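# Secure the hair tie around the charger and its wound cable

## Task

Slip the hair tie around the charger with its coiled cable so the tie sits straight across it and well clear of either end. Every turn of cable coiled on the charger at the outset must still be coiled there at the finish, with no loose loops, and the tie must press all turns against the charger's two wide faces. At the end the charger must rest on the desk, flat on one of its wide faces.

## Robot and tools

Robot: two six-joint arms, left_arm and right_arm, each ending in a parallel gripper whose fingers can fold. A grip made with the outer quarter of the pads (near the fingertips) squeezes as commanded. A grip deeper toward the palm can fold the fingers, holding a thin part loosely or not at all, or squeezing a wide part harder than asked. A fingertip pushed into a surface folds easily, so a move can carry on past the desk with little sign of contact.

Frames: the scene frame has its origin at table-top height midway between the nominal arm bases, +z up, +x out over the table, and left_arm on the +y side. Actual bases: left_arm (-0.072, +0.502, 0), right_arm (-0.079, -0.476, 0) m. Reported hand positions, orientations (quat_wxyz) and velocities are in the scene frame. Each gripper has its own axes: fingers point along +z and open and close along y. end_effector_position is the spot between the pads when they are shut; fingertips reach about 33 mm past it (only 9 mm when fully open).

Row layout (used by execute_actions and move): 18 numbers, always both arms. Left first: dx, dy, dz, rx, ry, rz, gripper position, force_limit, speed; then the same nine for the right. The six pose numbers are an offset, not a pose, measured from that arm's Hand target at the start of the action/move, along the Hand target's own axes; 1.0 = 0.6 m or 180 degrees; rx, ry, rz form one rotation vector. Range -1 to 1. Gripper numbers are absolute settings: position +1 fully open (140 mm), about -0.8 pads touching, -1 close until blocked. force_limit -1 to +1 (about 14 N to 58 N of pad force at slow close); speed -1 to +1 (about 30 to 250 mm/s), a faster close grips harder. Both start at +1. To keep a gripper unchanged, resend its previous three numbers (0 is a real command). To keep an arm still, send zeros for its six pose numbers.

execute_actions(actions, cameras): actions is a list of actions; each action is up to 15 rows, one per 1/30 s step; a short table repeats its final row to fill 15 steps. Every row counts from the action's starting Hand target, not from the row before, and repeating an offset in a new action moves further. An empty actions list returns images and the full state. cameras: list of names, ["all"], or [].

move(target, speed, blend, stop_force, zero, blocking, cameras): straight-line path toward target, one 18-number row or a list of up to 15 rows, each offset from the same starting Hand targets. speed in m/s, 0.002 to 2 (default 0.25), one value or one per target. blend in m for rounding corners in a list (0 = stop at each). stop_force 10 to 80 N ends an arm's path when it meets that much resistance along its travel; unreliable when the gripper rotates, near stretched or straight-wrist poses, and it does not notice light things sliding. Use it only slowly; omit it when backing off a contact. zero (default true) resets the force baseline. blocking=false returns early (not with stop_force). Paths do not avoid obstacles; go around an arm's own base, not close past it. The result adds a move: line: done, off_target, moving, held, fault, and limits such as paced (pose clipped) or held (steps withheld).

wait(seconds 0 to 10), stop() brakes a running move, zoom_image(camera, region [x0,y0,x1,y1] pixels, at most 504 each way; cameras cam_head_left, cam_head_right, cam_high, cam_left_wrist, cam_right_wrist), clear_fault(arm) after a reported torque or force fault, finished_scene(scene) ends the scene irreversibly.

Cameras: cam_head_left, cam_head_right, cam_high, cam_low, cam_left_wrist, cam_right_wrist, all 672x504.

Results: Hand target is the last commanded pose after clipping; the next offsets count from it, and the gripper often rests a little short of it. object_status: 0 moving, 1 blocked while opening, 2 blocked while closing (a grip), 3 reached target or pads met. position_measured is in counts (3 open, ~75 = 100 mm, 139 = 60 mm, 200 = 20 mm, 230 pads meet). To squeeze harder after status 2, raise force_limit and change position slightly (-1 to -0.98). Joint torques, External joint torques and Flange force (gripper axes, includes held weight, noisy) show contact; velocities are omitted when joints read within noise. Tool commands lists current gripper settings.

Limits and hazards: each step the command is clipped to 70 mm and 16 degrees from the measured pose. Outside force of 144 N, or contact torque at a joint limit (waist/shoulder 319, elbow 150, wrist joints 42.3 N m), stops the arm until clear_fault. The arms are stiff: aiming even slightly beyond a solid contact can fault; end a press by commanding back past the gripper. A clearance check holds arms apart, but pressing the arms or one gripper onto the other's fingers can fail the scene. Motor heat builds when holding loads, reaching far or pushing on an unreachable pose; MOTOR HOT warns before a 30 to 60 s stop. Never let anything leave the table, drop parts from height, slam, or twist stiff items hard.

Each tool is called after "Emit:" as name(argument=value, ...), one argument or row to a line, values as JSON.

## Session

Emit:
execute_actions(
  actions=[],
)

Scene clock: 0.00 s.
left_arm: end_effector_position=(+0.0400, +0.3727, +0.1046) position_measured=3 object_status=3 end_effector_quat_wxyz=(-0.567, +0.177, +0.760, -0.265) | right_arm: end_effector_position=(+0.1396, +0.2257, +0.2318) position_measured=3 object_status=3 end_effector_quat_wxyz=(+0.687, -0.358, -0.591, -0.227)
Joint positions: left_arm=[-0.22 0.448 2.396 -0.421 1.623 -1.029] | right_arm=[0.798 0.538 2.026 1.63 1.587 -0.768]
Joint velocities: within noise
Joint torques (N m): no reading
External joint torques (N m): no reading
Flange force (N): no reading
Hand target: left_arm +0.0400, +0.3727, +0.1046; -0.567, +0.177, +0.760, -0.265 | right_arm +0.1396, +0.2257, +0.2318; +0.687, -0.358, -0.591, -0.227
Tool commands: left_gripper/position=+1.0 left_gripper/force_limit=+1.0 left_gripper/speed=+1.0 right_gripper/position=+1.0 right_gripper/force_limit=+1.0 right_gripper/speed=+1.0
camera_calibration:
cam_left_wrist: T_world_to_cam=[[-0.00937201, 0.795163, -0.606324, -0.227014], [0.592267, -0.484136, -0.644074, 0.230848], [-0.805687, -0.365142, -0.466412, 0.362593], [0, 0, 0, 1]] pos_world=[0.153285, 0.424672, 0.180157]
cam_right_wrist: T_world_to_cam=[[0.747865, 0.63161, -0.204366, -0.191901], [0.043748, -0.354072, -0.934194, 0.294593], [-0.662407, 0.689711, -0.29243, 0.149434], [0, 0, 0, 1]] pos_world=[0.229615, 0.122447, 0.279688]

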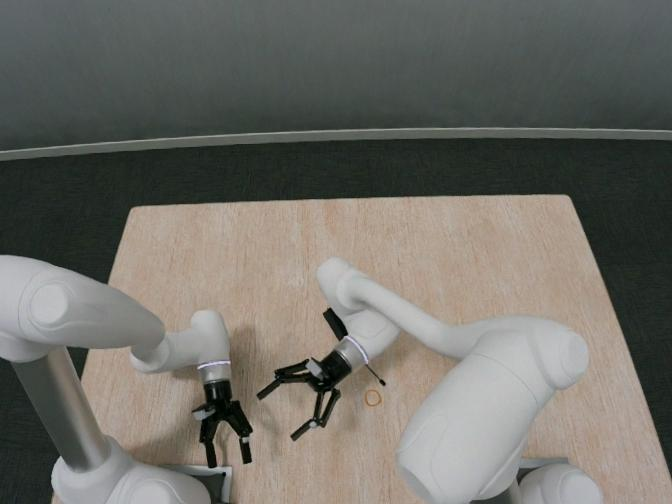

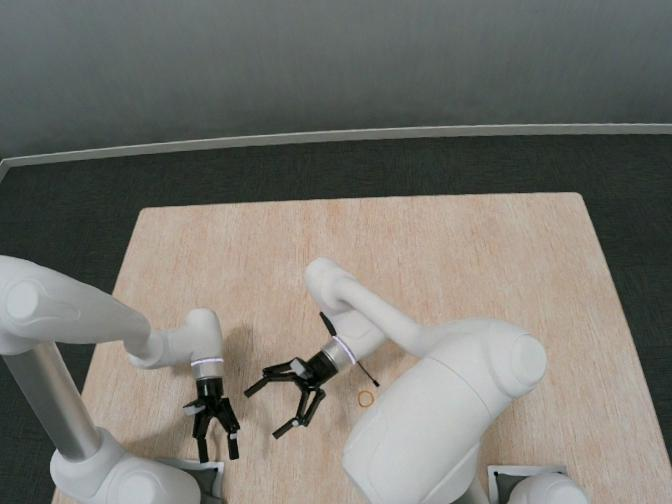

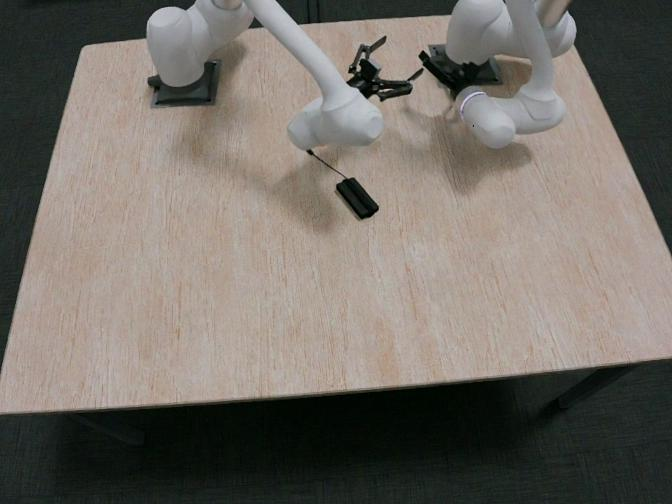

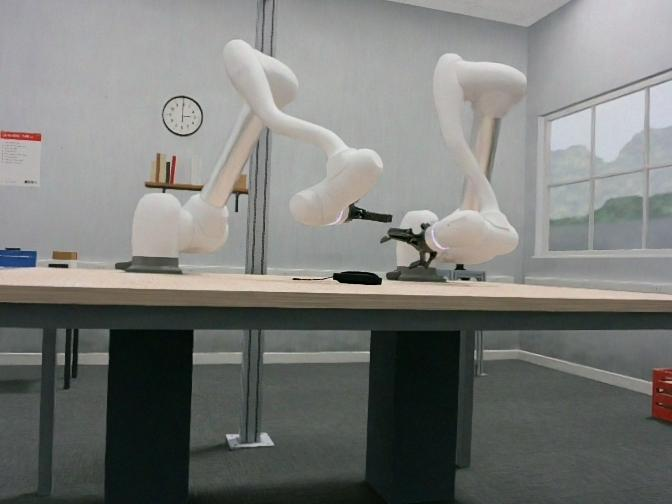

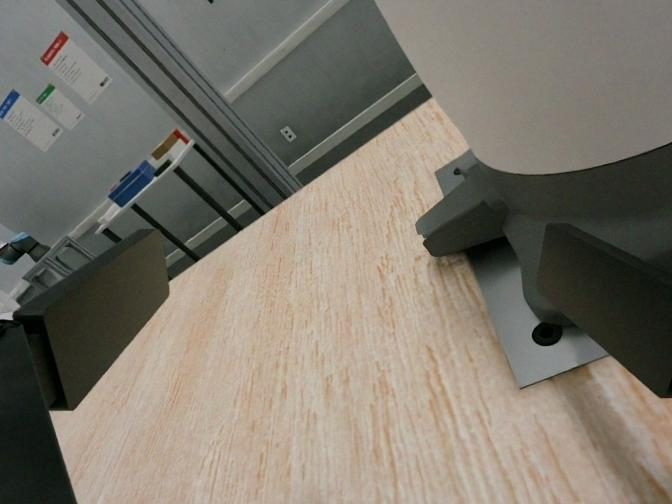

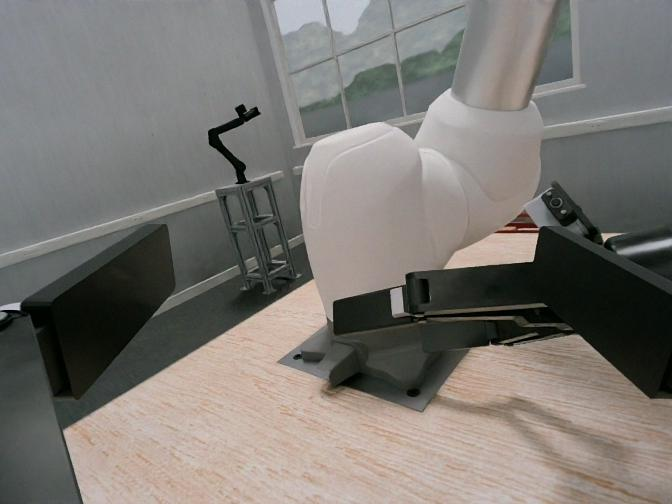

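Emit:
move(
  target=[0,0,0,0,0,0,0.5,-1,0,0.079,-0.2087,-0.881,-0.2249,0.0114,-0.0737,-1,-1,0],
  speed=0.3,
)

Emit:
move(
  target=[
    [0.3136,-0.2466,-0.089,0,0,0,-0.45,-1,0,0,0,0,0,0,0,-1,-1,0],
    [-0.153,-0.635,-0.275,-0.511,0.239,0.685,-0.45,-1,0,0,0,0,0,0,0,-1,-1,0],
  ],
  speed=0.3,
  blend=[0.05,0],
  cameras=["all"],
)

Scene clock: 12.77 s.
left_arm: end_effector_position=(+0.0400, +0.3727, +0.1046) position_measured=66 object_status=3 end_effector_quat_wxyz=(-0.567, +0.177, +0.760, -0.265) | right_arm: end_effector_position=(+0.3996, -0.2509, +0.2817) position_measured=233 object_status=3 end_effector_quat_wxyz=(+0.501, -0.500, -0.500, -0.499)
Joint positions: left_arm=[-0.22 0.448 2.396 -0.421 1.623 -1.029] | right_arm=[-0.241 0.292 2.259 1.325 1.732 -1]
Joint torques (N m): left_arm=[-2.93 -54.99 -7.76 0.85 2.98 0.01] | right_arm=[3.34 -54.98 -27 2.09 2.28 0.32]
External joint torques (N m): left_arm=[2.92 2.67 -0.4 -0.02 -0.36 -0.04] | right_arm=[-3.38 -1.46 0.73 0 0.08 -0.32]
Flange force (N): left_arm=[-2.8 8.8 -3.3] | right_arm=[1.5 -5.2 -6.1]
Hand target: left_arm +0.0400, +0.3727, +0.1046; -0.567, +0.177, +0.760, -0.265 | right_arm +0.3996, -0.2510, +0.2817; +0.501, -0.500, -0.500, -0.499
Off the commanded pose: left_arm 0.000 m, 0 deg | right_arm 0.000 m, 0 deg.
move: done

Scene clock: 18.80 s.
left_arm: end_effector_position=(+0.2367, +0.0500, +0.2995) position_measured=186 object_status=3 end_effector_quat_wxyz=(+0.000, +1.000, -0.001, +0.000) | right_arm: end_effector_position=(+0.3996, -0.2510, +0.2817) position_measured=233 object_status=3 end_effector_quat_wxyz=(+0.501, -0.500, -0.500, -0.499)
Joint positions: left_arm=[-1.032 0.008 1.817 0.001 1.317 0.537] | right_arm=[-0.241 0.292 2.259 1.325 1.732 -1]
Joint torques (N m): left_arm=[-3.22 -43.19 -40.44 4.21 0.39 0.08] | right_arm=[2.16 -55.24 -26.76 2.14 2.22 0.28]
External joint torques (N m): left_arm=[3.18 2.28 0.32 -0.05 -0.43 -0.08] | right_arm=[-2.39 -1.17 0.44 -0.03 0.14 -0.28]
Flange force (N): left_arm=[6.6 -0.3 2.2] | right_arm=[1.3 -3.8 -4.4]
Hand target: left_arm +0.2367, +0.0500, +0.2995; +0.000, +1.000, -0.001, +0.000 | right_arm +0.3996, -0.2510, +0.2817; +0.501, -0.500, -0.500, -0.499
Off the commanded pose: left_arm 0.000 m, 0 deg | right_arm 0.000 m, 0 deg.
move: done
camera_calibration:
cam_left_wrist: T_world_to_cam=[[-0.0123195, -0.999726, 0.0199102, 0.0524503], [-0.944829, 0.0181566, 0.32706, 0.131528], [-0.327332, -0.0147825, -0.944794, 0.506687], [0, 0, 0, 1]] pos_world=[0.290773, 0.0575379, 0.434653]
cam_right_wrist: T_world_to_cam=[[0.999732, -0.0125379, 0.019469, -0.400469], [0.0140415, -0.340328, -0.940202, 0.178038], [0.018414, 0.940223, -0.340061, 0.46924], [0, 0, 0, 1]] pos_world=[0.389221, -0.38562, 0.334759]

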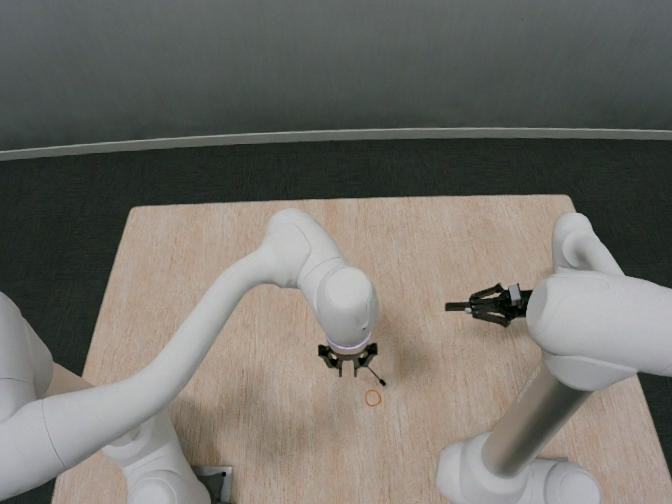

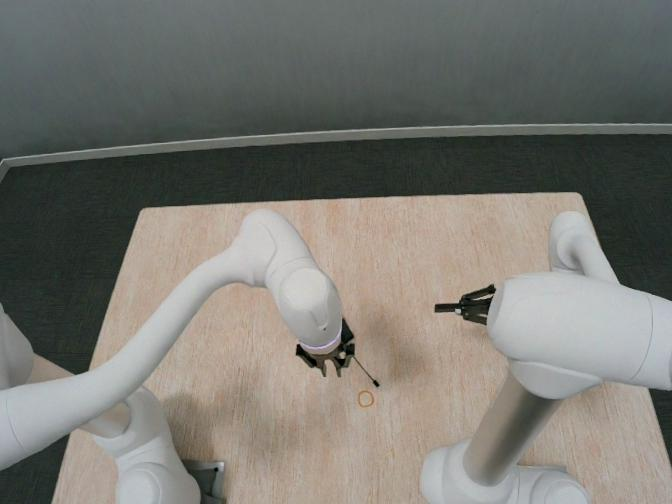

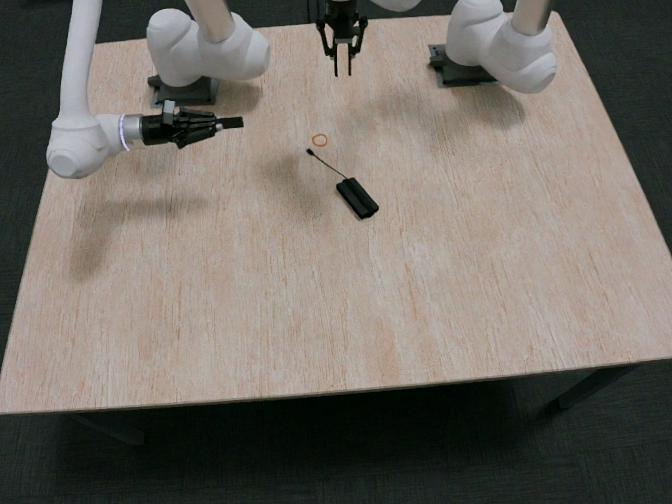

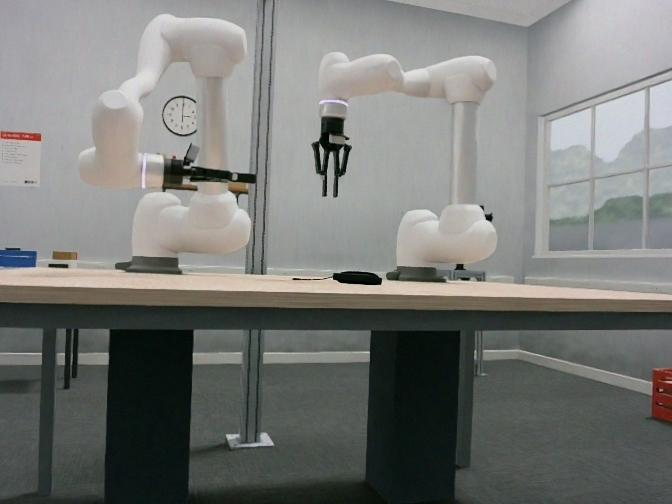

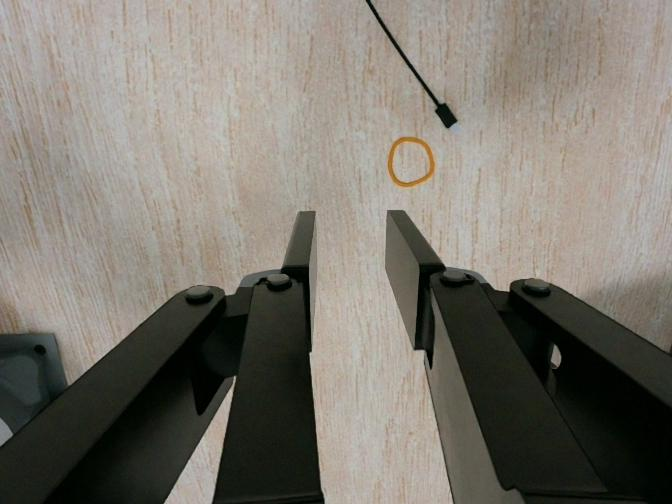

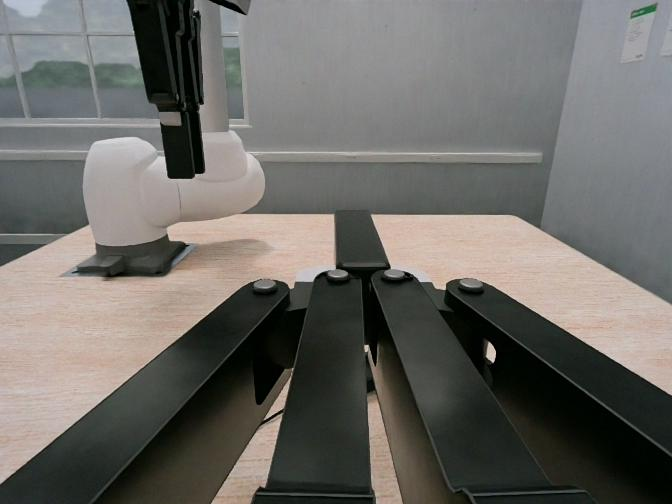

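Emit:
move(
  target=[-0.0095,0.1733,0.385,0,0,0,-0.45,-1,0,0,0,0,0,0,0,-1,-1,0],
  cameras=["cam_left_wrist"],
)

Emit:
zoom_image(
  camera="cam_left_wrist",
  region=[200, 50, 500, 350],
)

Scene clock: 22.37 s.
left_arm: end_effector_position=(+0.2310, -0.0539, +0.0685) position_measured=186 object_status=3 end_effector_quat_wxyz=(+0.000, +1.000, -0.001, +0.000) | right_arm: end_effector_position=(+0.3996, -0.2510, +0.2817) position_measured=233 object_status=3 end_effector_quat_wxyz=(+0.501, -0.500, -0.500, -0.499)
Joint positions: left_arm=[-1.123 0.311 1.918 0.001 0.913 0.445] | right_arm=[-0.241 0.292 2.259 1.325 1.732 -1]
Joint torques (N m): left_arm=[-3.17 -65.46 -33.26 3.36 0.58 -0.01] | right_arm=[2.68 -54.99 -26.96 2.12 2.29 0.29]
External joint torques (N m): left_arm=[3.23 1.24 0.43 0.04 -0.61 0.01] | right_arm=[-2.68 -1.33 0.71 -0.04 0.07 -0.29]
Flange force (N): left_arm=[4.9 -1.8 2.7] | right_arm=[1.4 -4.6 -4.8]
Hand target: left_arm +0.2310, -0.0540, +0.0685; +0.000, +1.000, -0.001, +0.000 | right_arm +0.3996, -0.2510, +0.2817; +0.501, -0.500, -0.500, -0.499
Off the commanded pose: left_arm 0.000 m, 0 deg | right_arm 0.000 m, 0 deg.
move: done
camera_calibration:
cam_left_wrist: T_world_to_cam=[[-0.0124138, -0.999724, 0.0199432, -0.046874], [-0.944828, 0.0182565, 0.327058, 0.203552], [-0.327332, -0.0147829, -0.944794, 0.285133], [0, 0, 0, 1]] pos_world=[0.285073, -0.0463621, 0.203753]
Images, in order (width x height): cam_left_wrist 672x504.

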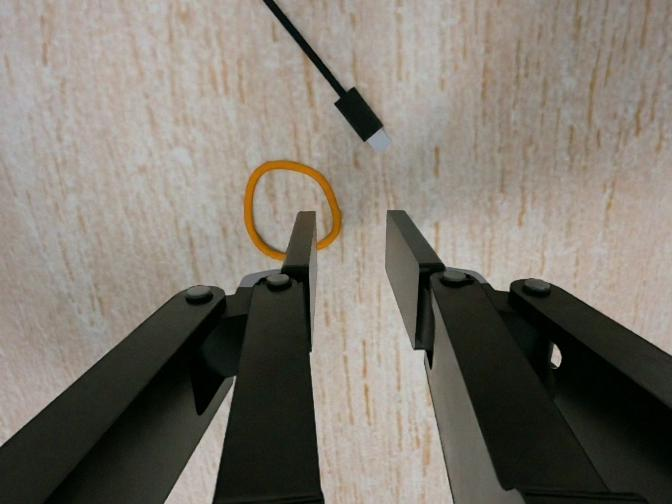

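Scaled by 1.680 from the camera's 672x504 image, which has a finer 960x720 frame.

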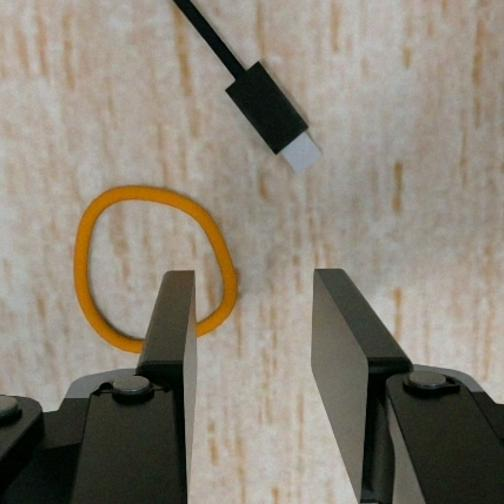

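Emit:
move(
  target=[-0.004,0,0.0567,0,0,0,-0.45,-1,-0.8,0,0,0,0,0,0,-1,-1,0],
  speed=0.06,
)

Emit:
move(
  target=[0,0.0,0,0,0,0,-1,-1,-1,0,0,0,0,0,0,-1,-1,0],
  cameras=["cam_left_wrist"],
)

Scene clock: 24.30 s.
left_arm: end_effector_position=(+0.2286, -0.0540, +0.0345) position_measured=186 object_status=3 end_effector_quat_wxyz=(+0.000, +1.000, -0.001, +0.000) | right_arm: end_effector_position=(+0.3996, -0.2510, +0.2817) position_measured=233 object_status=3 end_effector_quat_wxyz=(+0.501, -0.500, -0.500, -0.499)
Joint positions: left_arm=[-1.127 0.347 1.944 0.001 0.851 0.442] | right_arm=[-0.241 0.292 2.259 1.325 1.732 -1]
Joint torques (N m): left_arm=[-4.19 -66 -29.67 2.95 -0.15 -0.03] | right_arm=[2.56 -55.34 -26.72 2.14 2.2 0.19]
External joint torques (N m): left_arm=[4.21 0.16 -1.5 0.28 0.13 0.03] | right_arm=[-2.71 -1.16 0.37 -0.03 0.16 -0.19]
Flange force (N): left_arm=[7.6 0.0 -1.0] | right_arm=[1.5 -3.8 -5.1]
Hand target: left_arm +0.2286, -0.0540, +0.0344; +0.000, +1.000, -0.001, +0.000 | right_arm +0.3996, -0.2510, +0.2817; +0.501, -0.500, -0.500, -0.499
Off the commanded pose: left_arm 0.000 m, 0 deg | right_arm 0.000 m, 0 deg.
move: done

Scene clock: 25.37 s.
left_arm: end_effector_position=(+0.2286, -0.0540, +0.0344) position_measured=225 object_status=2 end_effector_quat_wxyz=(+0.000, +1.000, -0.001, +0.000) | right_arm: end_effector_position=(+0.3996, -0.2510, +0.2817) position_measured=233 object_status=3 end_effector_quat_wxyz=(+0.501, -0.500, -0.500, -0.499)
Joint positions: left_arm=[-1.127 0.347 1.944 0.001 0.851 0.442] | right_arm=[-0.241 0.292 2.259 1.325 1.732 -1]
Joint torques (N m): left_arm=[-3.56 -68.38 -31.3 3.17 0.39 0.03] | right_arm=[2.45 -54.93 -26.98 2.13 2.28 0.31]
External joint torques (N m): left_arm=[3.57 2.56 0.17 0.05 -0.42 -0.03] | right_arm=[-2.43 -1.59 0.65 -0.04 0.09 -0.31]
Flange force (N): left_arm=[6.4 0.0 3.8] | right_arm=[1.8 -4.7 -4.3]
Hand target: left_arm +0.2286, -0.0540, +0.0344; +0.000, +1.000, -0.001, +0.000 | right_arm +0.3996, -0.2510, +0.2817; +0.501, -0.500, -0.500, -0.499
Off the commanded pose: left_arm 0.000 m, 0 deg | right_arm 0.000 m, 0 deg.
move: done
camera_calibration:
cam_left_wrist: T_world_to_cam=[[-0.0123503, -0.999727, 0.0198164, -0.0462184], [-0.944798, 0.0181565, 0.327151, 0.212441], [-0.327421, -0.0146821, -0.944764, 0.25206], [0, 0, 0, 1]] pos_world=[0.282673, -0.0463622, 0.169553]
Images, in order (width x height): cam_left_wrist 672x504.

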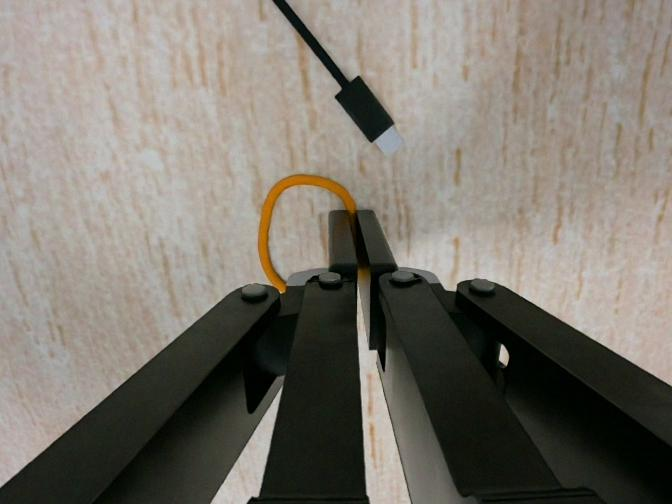

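Emit:
move(
  target=[
    [0,0,-0.35,0,0,0,-1,-1,-1,0,0,0,0,0,0,-1,-1,0],
    [0.2625,-0.1403,-0.4753,-0.25,0,0,-1,-1,-1,-0.0063,-0.0197,0.28,0,0,0.5,-1,-1,0],
  ],
  blend=[0.03,0],
  cameras=["cam_left_wrist","cam_low","cam_right_wrist"],
)

Emit:
zoom_image(
  camera="cam_right_wrist",
  region=[230, 100, 430, 300],
)

Emit:
zoom_image(
  camera="cam_low",
  region=[270, 120, 390, 240],
)

Scene clock: 31.40 s.
left_arm: end_effector_position=(+0.3861, +0.0300, +0.3197) position_measured=225 object_status=2 end_effector_quat_wxyz=(+0.383, +0.924, -0.001, +0.000) | right_arm: end_effector_position=(+0.3876, -0.0830, +0.2778) position_measured=233 object_status=3 end_effector_quat_wxyz=(+0.707, -0.707, +0.000, +0.001)
Joint positions: left_arm=[-0.541 0 1.971 -0.871 0.912 1.494] | right_arm=[0.106 0.276 2.298 1.616 1.542 0.568]
Joint torques (N m): left_arm=[-3.01 -39.8 -38.13 1.07 0.22 0] | right_arm=[2.61 -54.8 -27.13 1.44 2.23 0.25]
External joint torques (N m): left_arm=[2.99 1.93 0.24 -0.05 -0.4 0.04] | right_arm=[-2.48 -0.4 0.42 -0.05 0.14 -0.3]
Flange force (N): left_arm=[5.2 -3.9 -0.7] | right_arm=[-1.1 0.2 -5.7]
Hand target: left_arm +0.3861, +0.0300, +0.3197; +0.383, +0.924, -0.001, +0.000 | right_arm +0.3876, -0.0830, +0.2779; +0.707, -0.707, +0.000, +0.001
Off the commanded pose: left_arm 0.000 m, 0 deg | right_arm 0.000 m, 0 deg.
move: done
camera_calibration:
cam_left_wrist: T_world_to_cam=[[-0.0123968, -0.692827, 0.720997, -0.199418], [-0.944449, 0.244943, 0.219134, 0.293943], [-0.328425, -0.678228, -0.657376, 0.502799], [0, 0, 0, 1]] pos_world=[0.440274, 0.130851, 0.409895]
cam_right_wrist: T_world_to_cam=[[0.0194316, -0.0141197, -0.999711, 0.276758], [-0.939623, -0.341948, -0.0134341, 0.343704], [-0.34166, 0.939613, -0.0199118, 0.360845], [0, 0, 0, 1]] pos_world=[0.440861, -0.217618, 0.288481]
Images, in order (width x height): cam_low 672x504, cam_left_wrist 672x504, cam_right_wrist 672x504.

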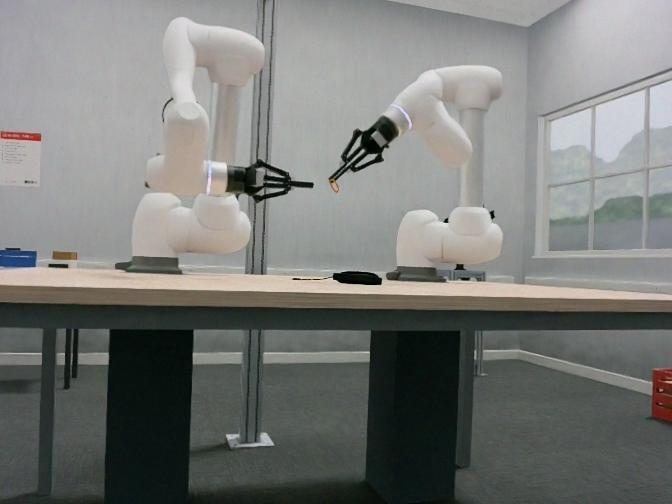

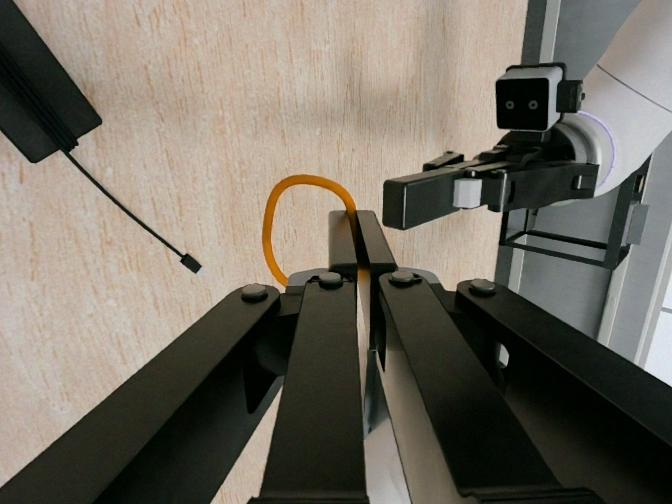

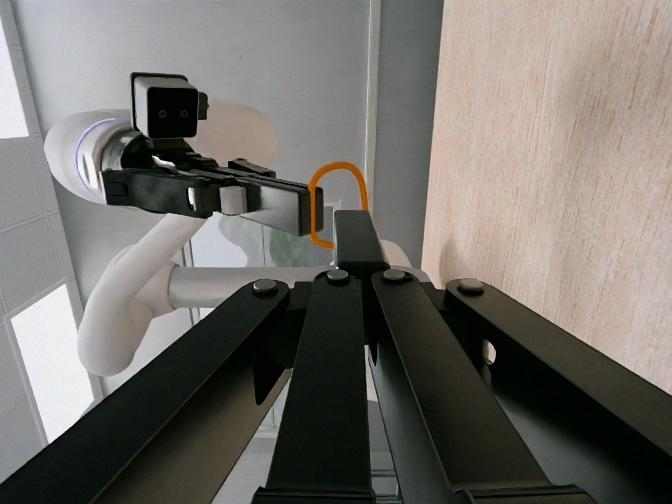

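Scaled by 2.520 from the camera's 672x504 image, which has a finer 960x720 frame.

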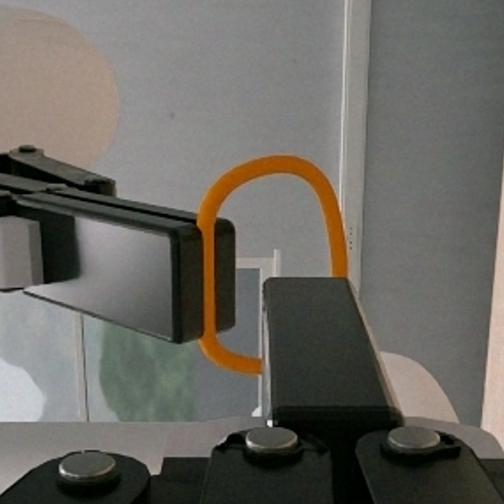

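Scaled by 4.200 from the camera's 672x504 image, which has a finer 960x720 frame.

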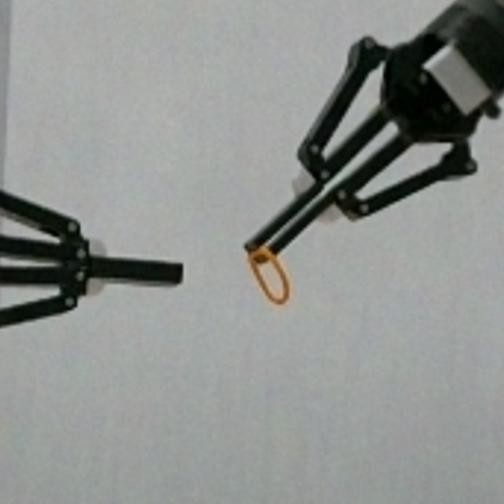

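Emit:
move(
  target=[0,0,0,0,0,0,-1,-1,-1,0,-0.0035,0.15,0,0,0,-1,-1,0],
  speed=0.08,
  cameras=["cam_left_wrist","cam_low","cam_right_wrist"],
)

Emit:
zoom_image(
  camera="cam_low",
  region=[290, 140, 370, 220],
)

Emit:
zoom_image(
  camera="cam_left_wrist",
  region=[230, 100, 430, 300],
)

Scene clock: 36.03 s.
left_arm: end_effector_position=(+0.3861, +0.0300, +0.3197) position_measured=225 object_status=2 end_effector_quat_wxyz=(+0.383, +0.924, -0.001, +0.000) | right_arm: end_effector_position=(+0.3874, +0.0069, +0.2800) position_measured=233 object_status=3 end_effector_quat_wxyz=(+0.707, -0.707, +0.000, +0.001)
Joint positions: left_arm=[-0.541 0 1.971 -0.872 0.912 1.494] | right_arm=[0.292 0.294 2.261 1.771 1.44 0.573]
Joint torques (N m): left_arm=[-3.02 -39.71 -38.22 0.95 0.26 0.08] | right_arm=[4.06 -57.1 -28.32 1.19 2.17 0.25]
External joint torques (N m): left_arm=[3.02 1.84 0.34 0.07 -0.45 -0.05] | right_arm=[-4.17 -1.06 0.63 -0.16 0.19 -0.3]
Flange force (N): left_arm=[4.8 -3.8 -0.9] | right_arm=[-0.3 -0.8 -9.5]
Hand target: left_arm +0.3861, +0.0300, +0.3197; +0.383, +0.924, -0.001, +0.000 | right_arm +0.3874, +0.0070, +0.2800; +0.707, -0.707, +0.000, +0.001
Off the commanded pose: left_arm 0.000 m, 0 deg | right_arm 0.000 m, 0 deg.
move: done
camera_calibration:
cam_left_wrist: T_world_to_cam=[[-0.0123968, -0.692827, 0.720997, -0.199418], [-0.944449, 0.244943, 0.219134, 0.293943], [-0.328425, -0.678228, -0.657376, 0.502799], [0, 0, 0, 1]] pos_world=[0.440274, 0.130851, 0.409895]
cam_right_wrist: T_world_to_cam=[[0.0194318, -0.0141215, -0.999711, 0.28013], [-0.939655, -0.34186, -0.0134355, 0.374439], [-0.341572, 0.939645, -0.0199123, 0.276253], [0, 0, 0, 1]] pos_world=[0.440761, -0.127618, 0.290581]
Images, in order (width x height): cam_low 672x504, cam_left_wrist 672x504, cam_right_wrist 672x504.

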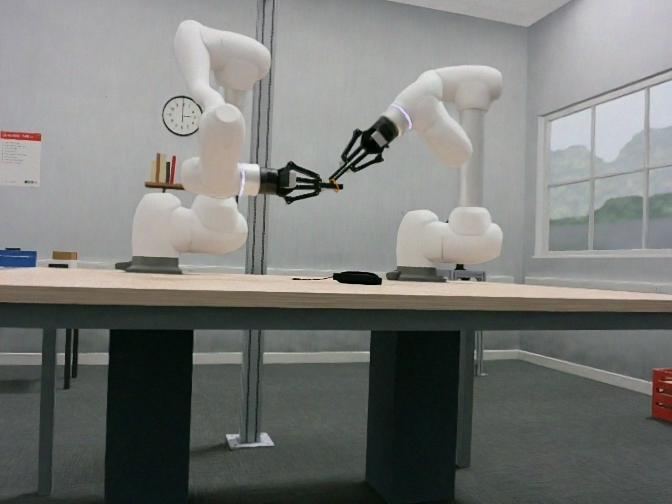

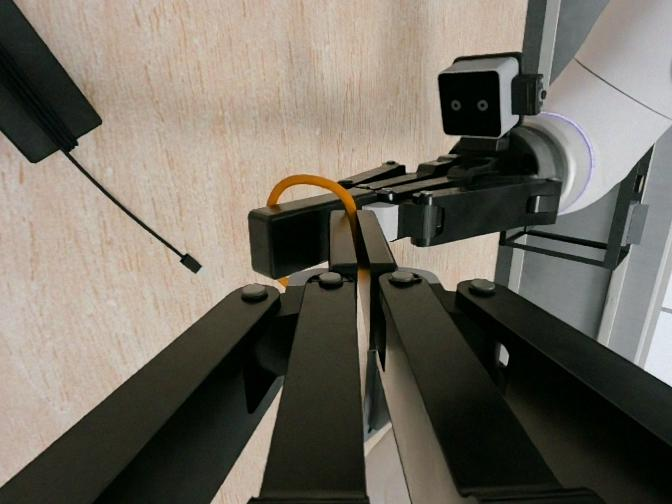

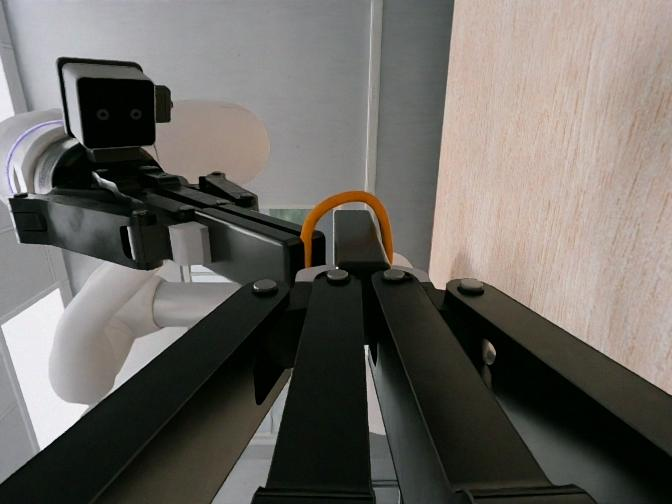

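Scaled by 6.300 from the camera's 672x504 image, which has a finer 960x720 frame.

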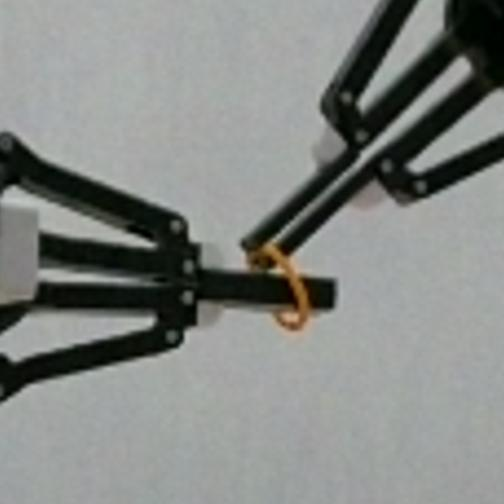

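Scaled by 2.520 from the camera's 672x504 image, which has a finer 960x720 frame.

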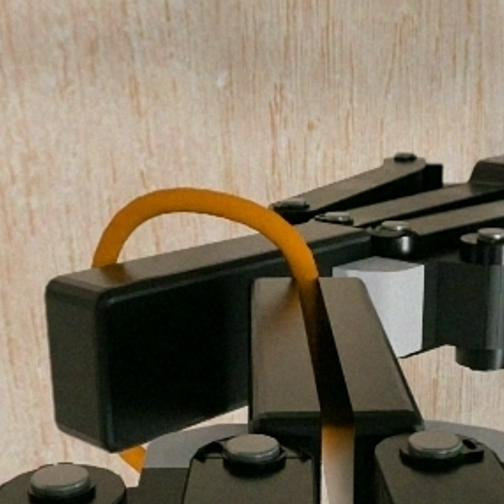

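Emit:
move(
  target=[0,0,0,0,0,0,-1,-1,-1,0,0.011,-0.012,0,0,0,-1,-1,0],
  speed=0.05,
)

Emit:
move(
  target=[0,0,0,0,0,0,-0.65,-1,-1,0,0,0,0,0,0,-1,-1,0],
)

Emit:
move(
  target=[0,0,-0.15,0,0,0,-0.65,-1,-1,0,0,0,0,0,0,-1,-1,0],
  speed=0.1,
  cameras=["cam_left_wrist","cam_low","cam_right_wrist"],
)

Emit:
zoom_image(
  camera="cam_low",
  region=[290, 140, 370, 220],
)

Emit:
zoom_image(
  camera="cam_left_wrist",
  region=[180, 100, 380, 300],
)

Scene clock: 39.47 s.
left_arm: end_effector_position=(+0.3861, +0.0300, +0.3197) position_measured=225 object_status=2 end_effector_quat_wxyz=(+0.383, +0.924, -0.001, +0.000) | right_arm: end_effector_position=(+0.3874, -0.0002, +0.2734) position_measured=233 object_status=3 end_effector_quat_wxyz=(+0.707, -0.707, +0.000, +0.001)
Joint positions: left_arm=[-0.541 0 1.971 -0.872 0.912 1.494] | right_arm=[0.278 0.304 2.268 1.761 1.45 0.559]
Joint torques (N m): left_arm=[-3.1 -39.94 -38.04 0.97 0.23 0.05] | right_arm=[3.05 -56.13 -28.42 1.18 2.22 0.39]
External joint torques (N m): left_arm=[3.11 2.08 0.18 0.05 -0.42 -0.02] | right_arm=[-3 -2.3 1.33 -0.15 0.16 -0.44]
Flange force (N): left_arm=[5.5 -3.8 -0.8] | right_arm=[-3.7 -2.5 -7.9]
Hand target: left_arm +0.3861, +0.0300, +0.3197; +0.383, +0.924, -0.001, +0.000 | right_arm +0.3874, -0.0002, +0.2734; +0.707, -0.707, +0.000, +0.001
Off the commanded pose: left_arm 0.000 m, 0 deg | right_arm 0.000 m, 0 deg.
move: done

Scene clock: 40.03 s.
left_arm: end_effector_position=(+0.3861, +0.0300, +0.3197) position_measured=211 object_status=0 end_effector_quat_wxyz=(+0.383, +0.924, -0.001, +0.000) | right_arm: end_effector_position=(+0.3874, -0.0002, +0.2734) position_measured=233 object_status=3 end_effector_quat_wxyz=(+0.707, -0.707, +0.000, +0.001)
Joint positions: left_arm=[-0.541 0 1.971 -0.872 0.912 1.494] | right_arm=[0.278 0.304 2.268 1.761 1.45 0.559]
Joint torques (N m): left_arm=[-3.51 -40.36 -38.22 0.96 0.2 -0.01] | right_arm=[2.56 -57.18 -27.58 1.11 2.19 0.3]
External joint torques (N m): left_arm=[3.51 2.47 0.3 0.05 -0.39 0.04] | right_arm=[-2.5 -1.22 0.47 -0.09 0.19 -0.35]
Flange force (N): left_arm=[6.4 -4.5 -0.9] | right_arm=[-1.2 -1.1 -6.0]
Hand target: left_arm +0.3861, +0.0300, +0.3197; +0.383, +0.924, -0.001, +0.000 | right_arm +0.3874, -0.0002, +0.2734; +0.707, -0.707, +0.000, +0.001
Off the commanded pose: left_arm 0.000 m, 0 deg | right_arm 0.000 m, 0 deg.
move: done

Scene clock: 41.37 s.
left_arm: end_effector_position=(+0.3861, +0.0936, +0.3833) position_measured=211 object_status=3 end_effector_quat_wxyz=(+0.383, +0.924, -0.001, +0.000) | right_arm: end_effector_position=(+0.3874, -0.0002, +0.2734) position_measured=233 object_status=3 end_effector_quat_wxyz=(+0.707, -0.707, +0.000, +0.001)
Joint positions: left_arm=[-0.429 -0.079 1.926 -0.819 1.074 1.467] | right_arm=[0.278 0.304 2.268 1.761 1.45 0.559]
Joint torques (N m): left_arm=[-3.48 -33.27 -40.63 1.13 0.23 0.05] | right_arm=[2.34 -56.77 -27.95 1.08 2.29 0.3]
External joint torques (N m): left_arm=[3.41 1.6 0.78 -0.02 -0.47 -0.02] | right_arm=[-2.2 -1.59 0.81 -0.08 0.09 -0.35]
Flange force (N): left_arm=[4.0 -5.4 -1.9] | right_arm=[-2.4 -1.7 -5.6]
Hand target: left_arm +0.3861, +0.0936, +0.3834; +0.383, +0.924, -0.001, +0.000 | right_arm +0.3874, -0.0002, +0.2734; +0.707, -0.707, +0.000, +0.001
Off the commanded pose: left_arm 0.000 m, 0 deg | right_arm 0.000 m, 0 deg.
move: done
camera_calibration:
cam_left_wrist: T_world_to_cam=[[-0.0123968, -0.692827, 0.720997, -0.201208], [-0.944449, 0.244943, 0.219134, 0.264522], [-0.328425, -0.678228, -0.657376, 0.587777], [0, 0, 0, 1]] pos_world=[0.440374, 0.194451, 0.473495]
cam_right_wrist: T_world_to_cam=[[0.0194316, -0.0141197, -0.999711, 0.273431], [-0.939623, -0.341948, -0.0134341, 0.371863], [-0.34166, 0.939613, -0.0199118, 0.282921], [0, 0, 0, 1]] pos_world=[0.440761, -0.134818, 0.283981]
Images, in order (width x height): cam_low 672x504, cam_left_wrist 672x504, cam_right_wrist 672x504.

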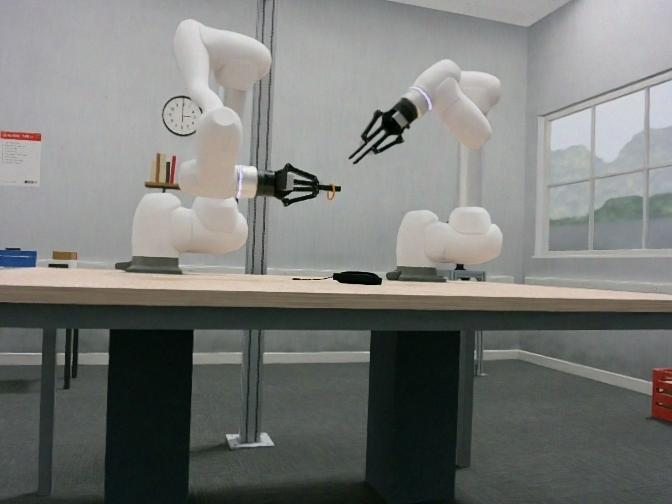

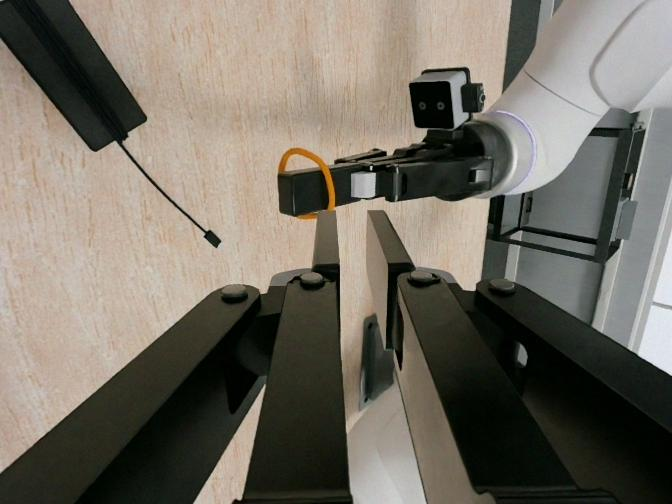

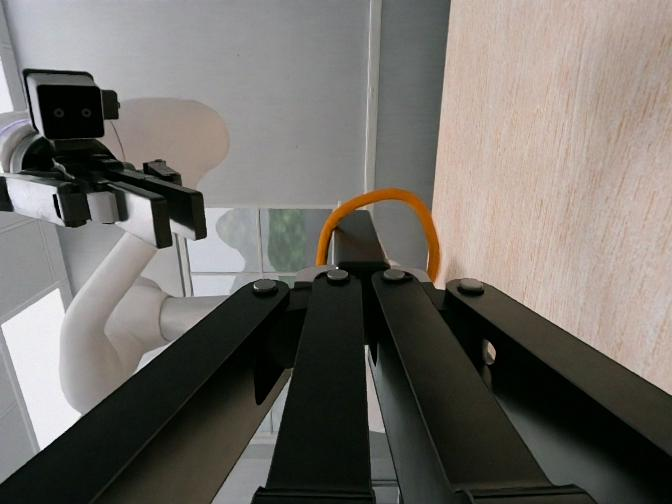

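Scaled by 6.300 from the camera's 672x504 image, which has a finer 960x720 frame.

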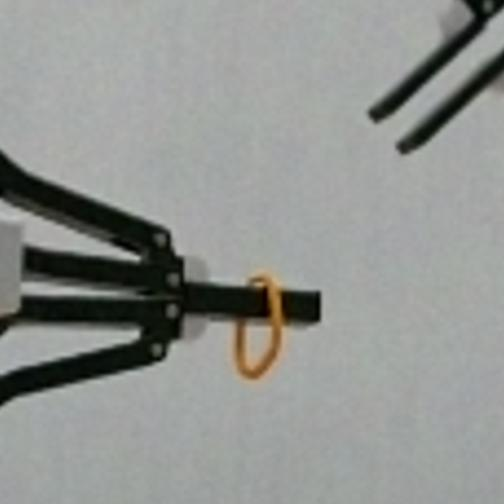

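Scaled by 2.520 from the camera's 672x504 image, which has a finer 960x720 frame.

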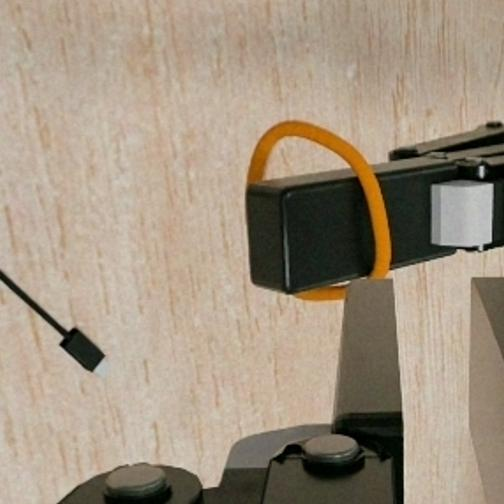

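Emit:
move(
  target=[0,0,-0.1,0.0,0,0,-0.65,-1,-1,0,0,0,0,0,0,-0.25,-0.5,-1],
  speed=0.1,
  cameras=["cam_left_wrist","cam_low","cam_right_wrist"],
)

Emit:
zoom_image(
  camera="cam_low",
  region=[290, 140, 370, 220],
)

Emit:
zoom_image(
  camera="cam_left_wrist",
  region=[180, 100, 380, 300],
)

Scene clock: 45.23 s.
left_arm: end_effector_position=(+0.3861, +0.1360, +0.4258) position_measured=211 object_status=3 end_effector_quat_wxyz=(+0.383, +0.924, -0.001, +0.000) | right_arm: end_effector_position=(+0.3874, -0.0002, +0.2734) position_measured=160 object_status=0 end_effector_quat_wxyz=(+0.707, -0.707, +0.000, +0.001)
Joint positions: left_arm=[-0.347 -0.118 1.882 -0.798 1.188 1.461] | right_arm=[0.278 0.304 2.268 1.761 1.45 0.559]
Joint torques (N m): left_arm=[-3.76 -30.03 -40.96 1.08 0.21 -0.03] | right_arm=[2.69 -57.25 -27.7 1.08 2.26 0.28]
External joint torques (N m): left_arm=[3.76 1.36 0.26 0.06 -0.47 0.06] | right_arm=[-2.89 -1.03 0.61 -0.05 0.1 -0.33]
Flange force (N): left_arm=[4.4 -5.5 -3.4] | right_arm=[-1.1 -0.8 -6.6]
Hand target: left_arm +0.3861, +0.1360, +0.4258; +0.383, +0.924, -0.001, +0.000 | right_arm +0.3874, -0.0002, +0.2734; +0.707, -0.707, +0.000, +0.001
Off the commanded pose: left_arm 0.000 m, 0 deg | right_arm 0.000 m, 0 deg.
move: done
camera_calibration:
cam_left_wrist: T_world_to_cam=[[-0.0123968, -0.692827, 0.720997, -0.202405], [-0.944449, 0.244943, 0.219134, 0.244799], [-0.328425, -0.678228, -0.657376, 0.64454], [0, 0, 0, 1]] pos_world=[0.440374, 0.236951, 0.515995]
cam_right_wrist: T_world_to_cam=[[0.0194316, -0.0141197, -0.999711, 0.273431], [-0.939623, -0.341948, -0.0134341, 0.371863], [-0.34166, 0.939613, -0.0199118, 0.282921], [0, 0, 0, 1]] pos_world=[0.440761, -0.134818, 0.283981]
Images, in order (width x height): cam_low 672x504, cam_left_wrist 672x504, cam_right_wrist 672x504.

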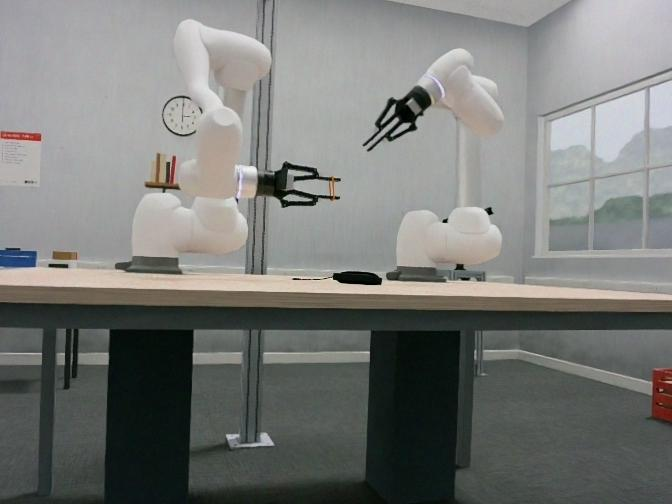

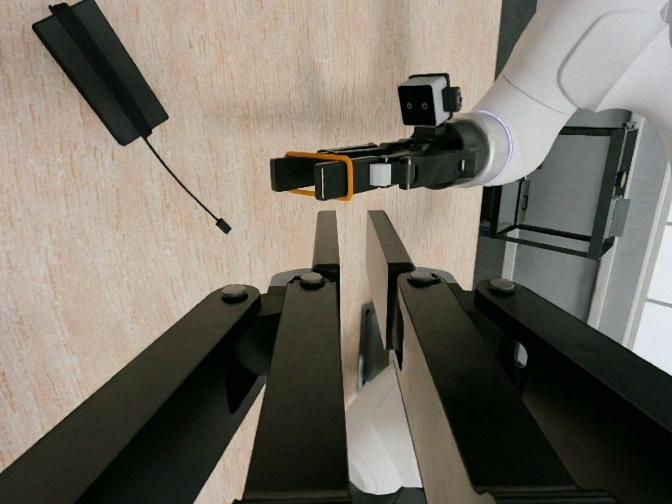

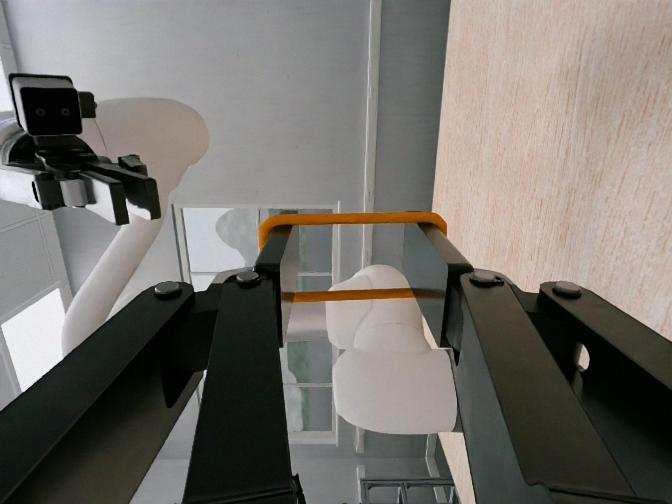

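Scaled by 6.300 from the camera's 672x504 image, which has a finer 960x720 frame.

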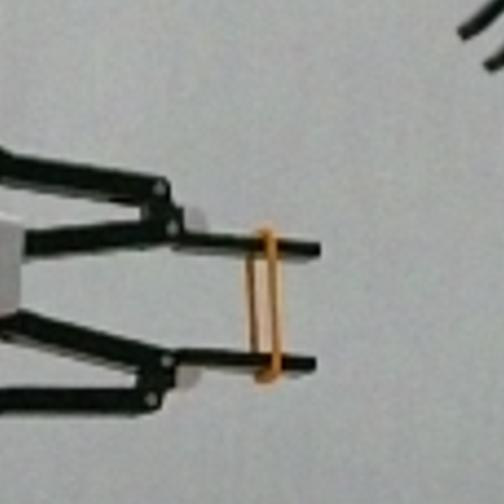

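Scaled by 2.520 from the camera's 672x504 image, which has a finer 960x720 frame.

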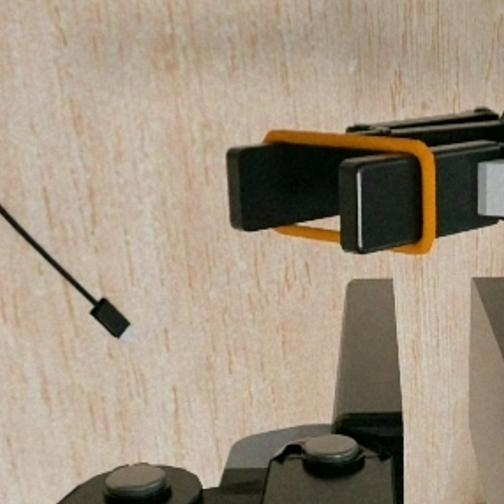

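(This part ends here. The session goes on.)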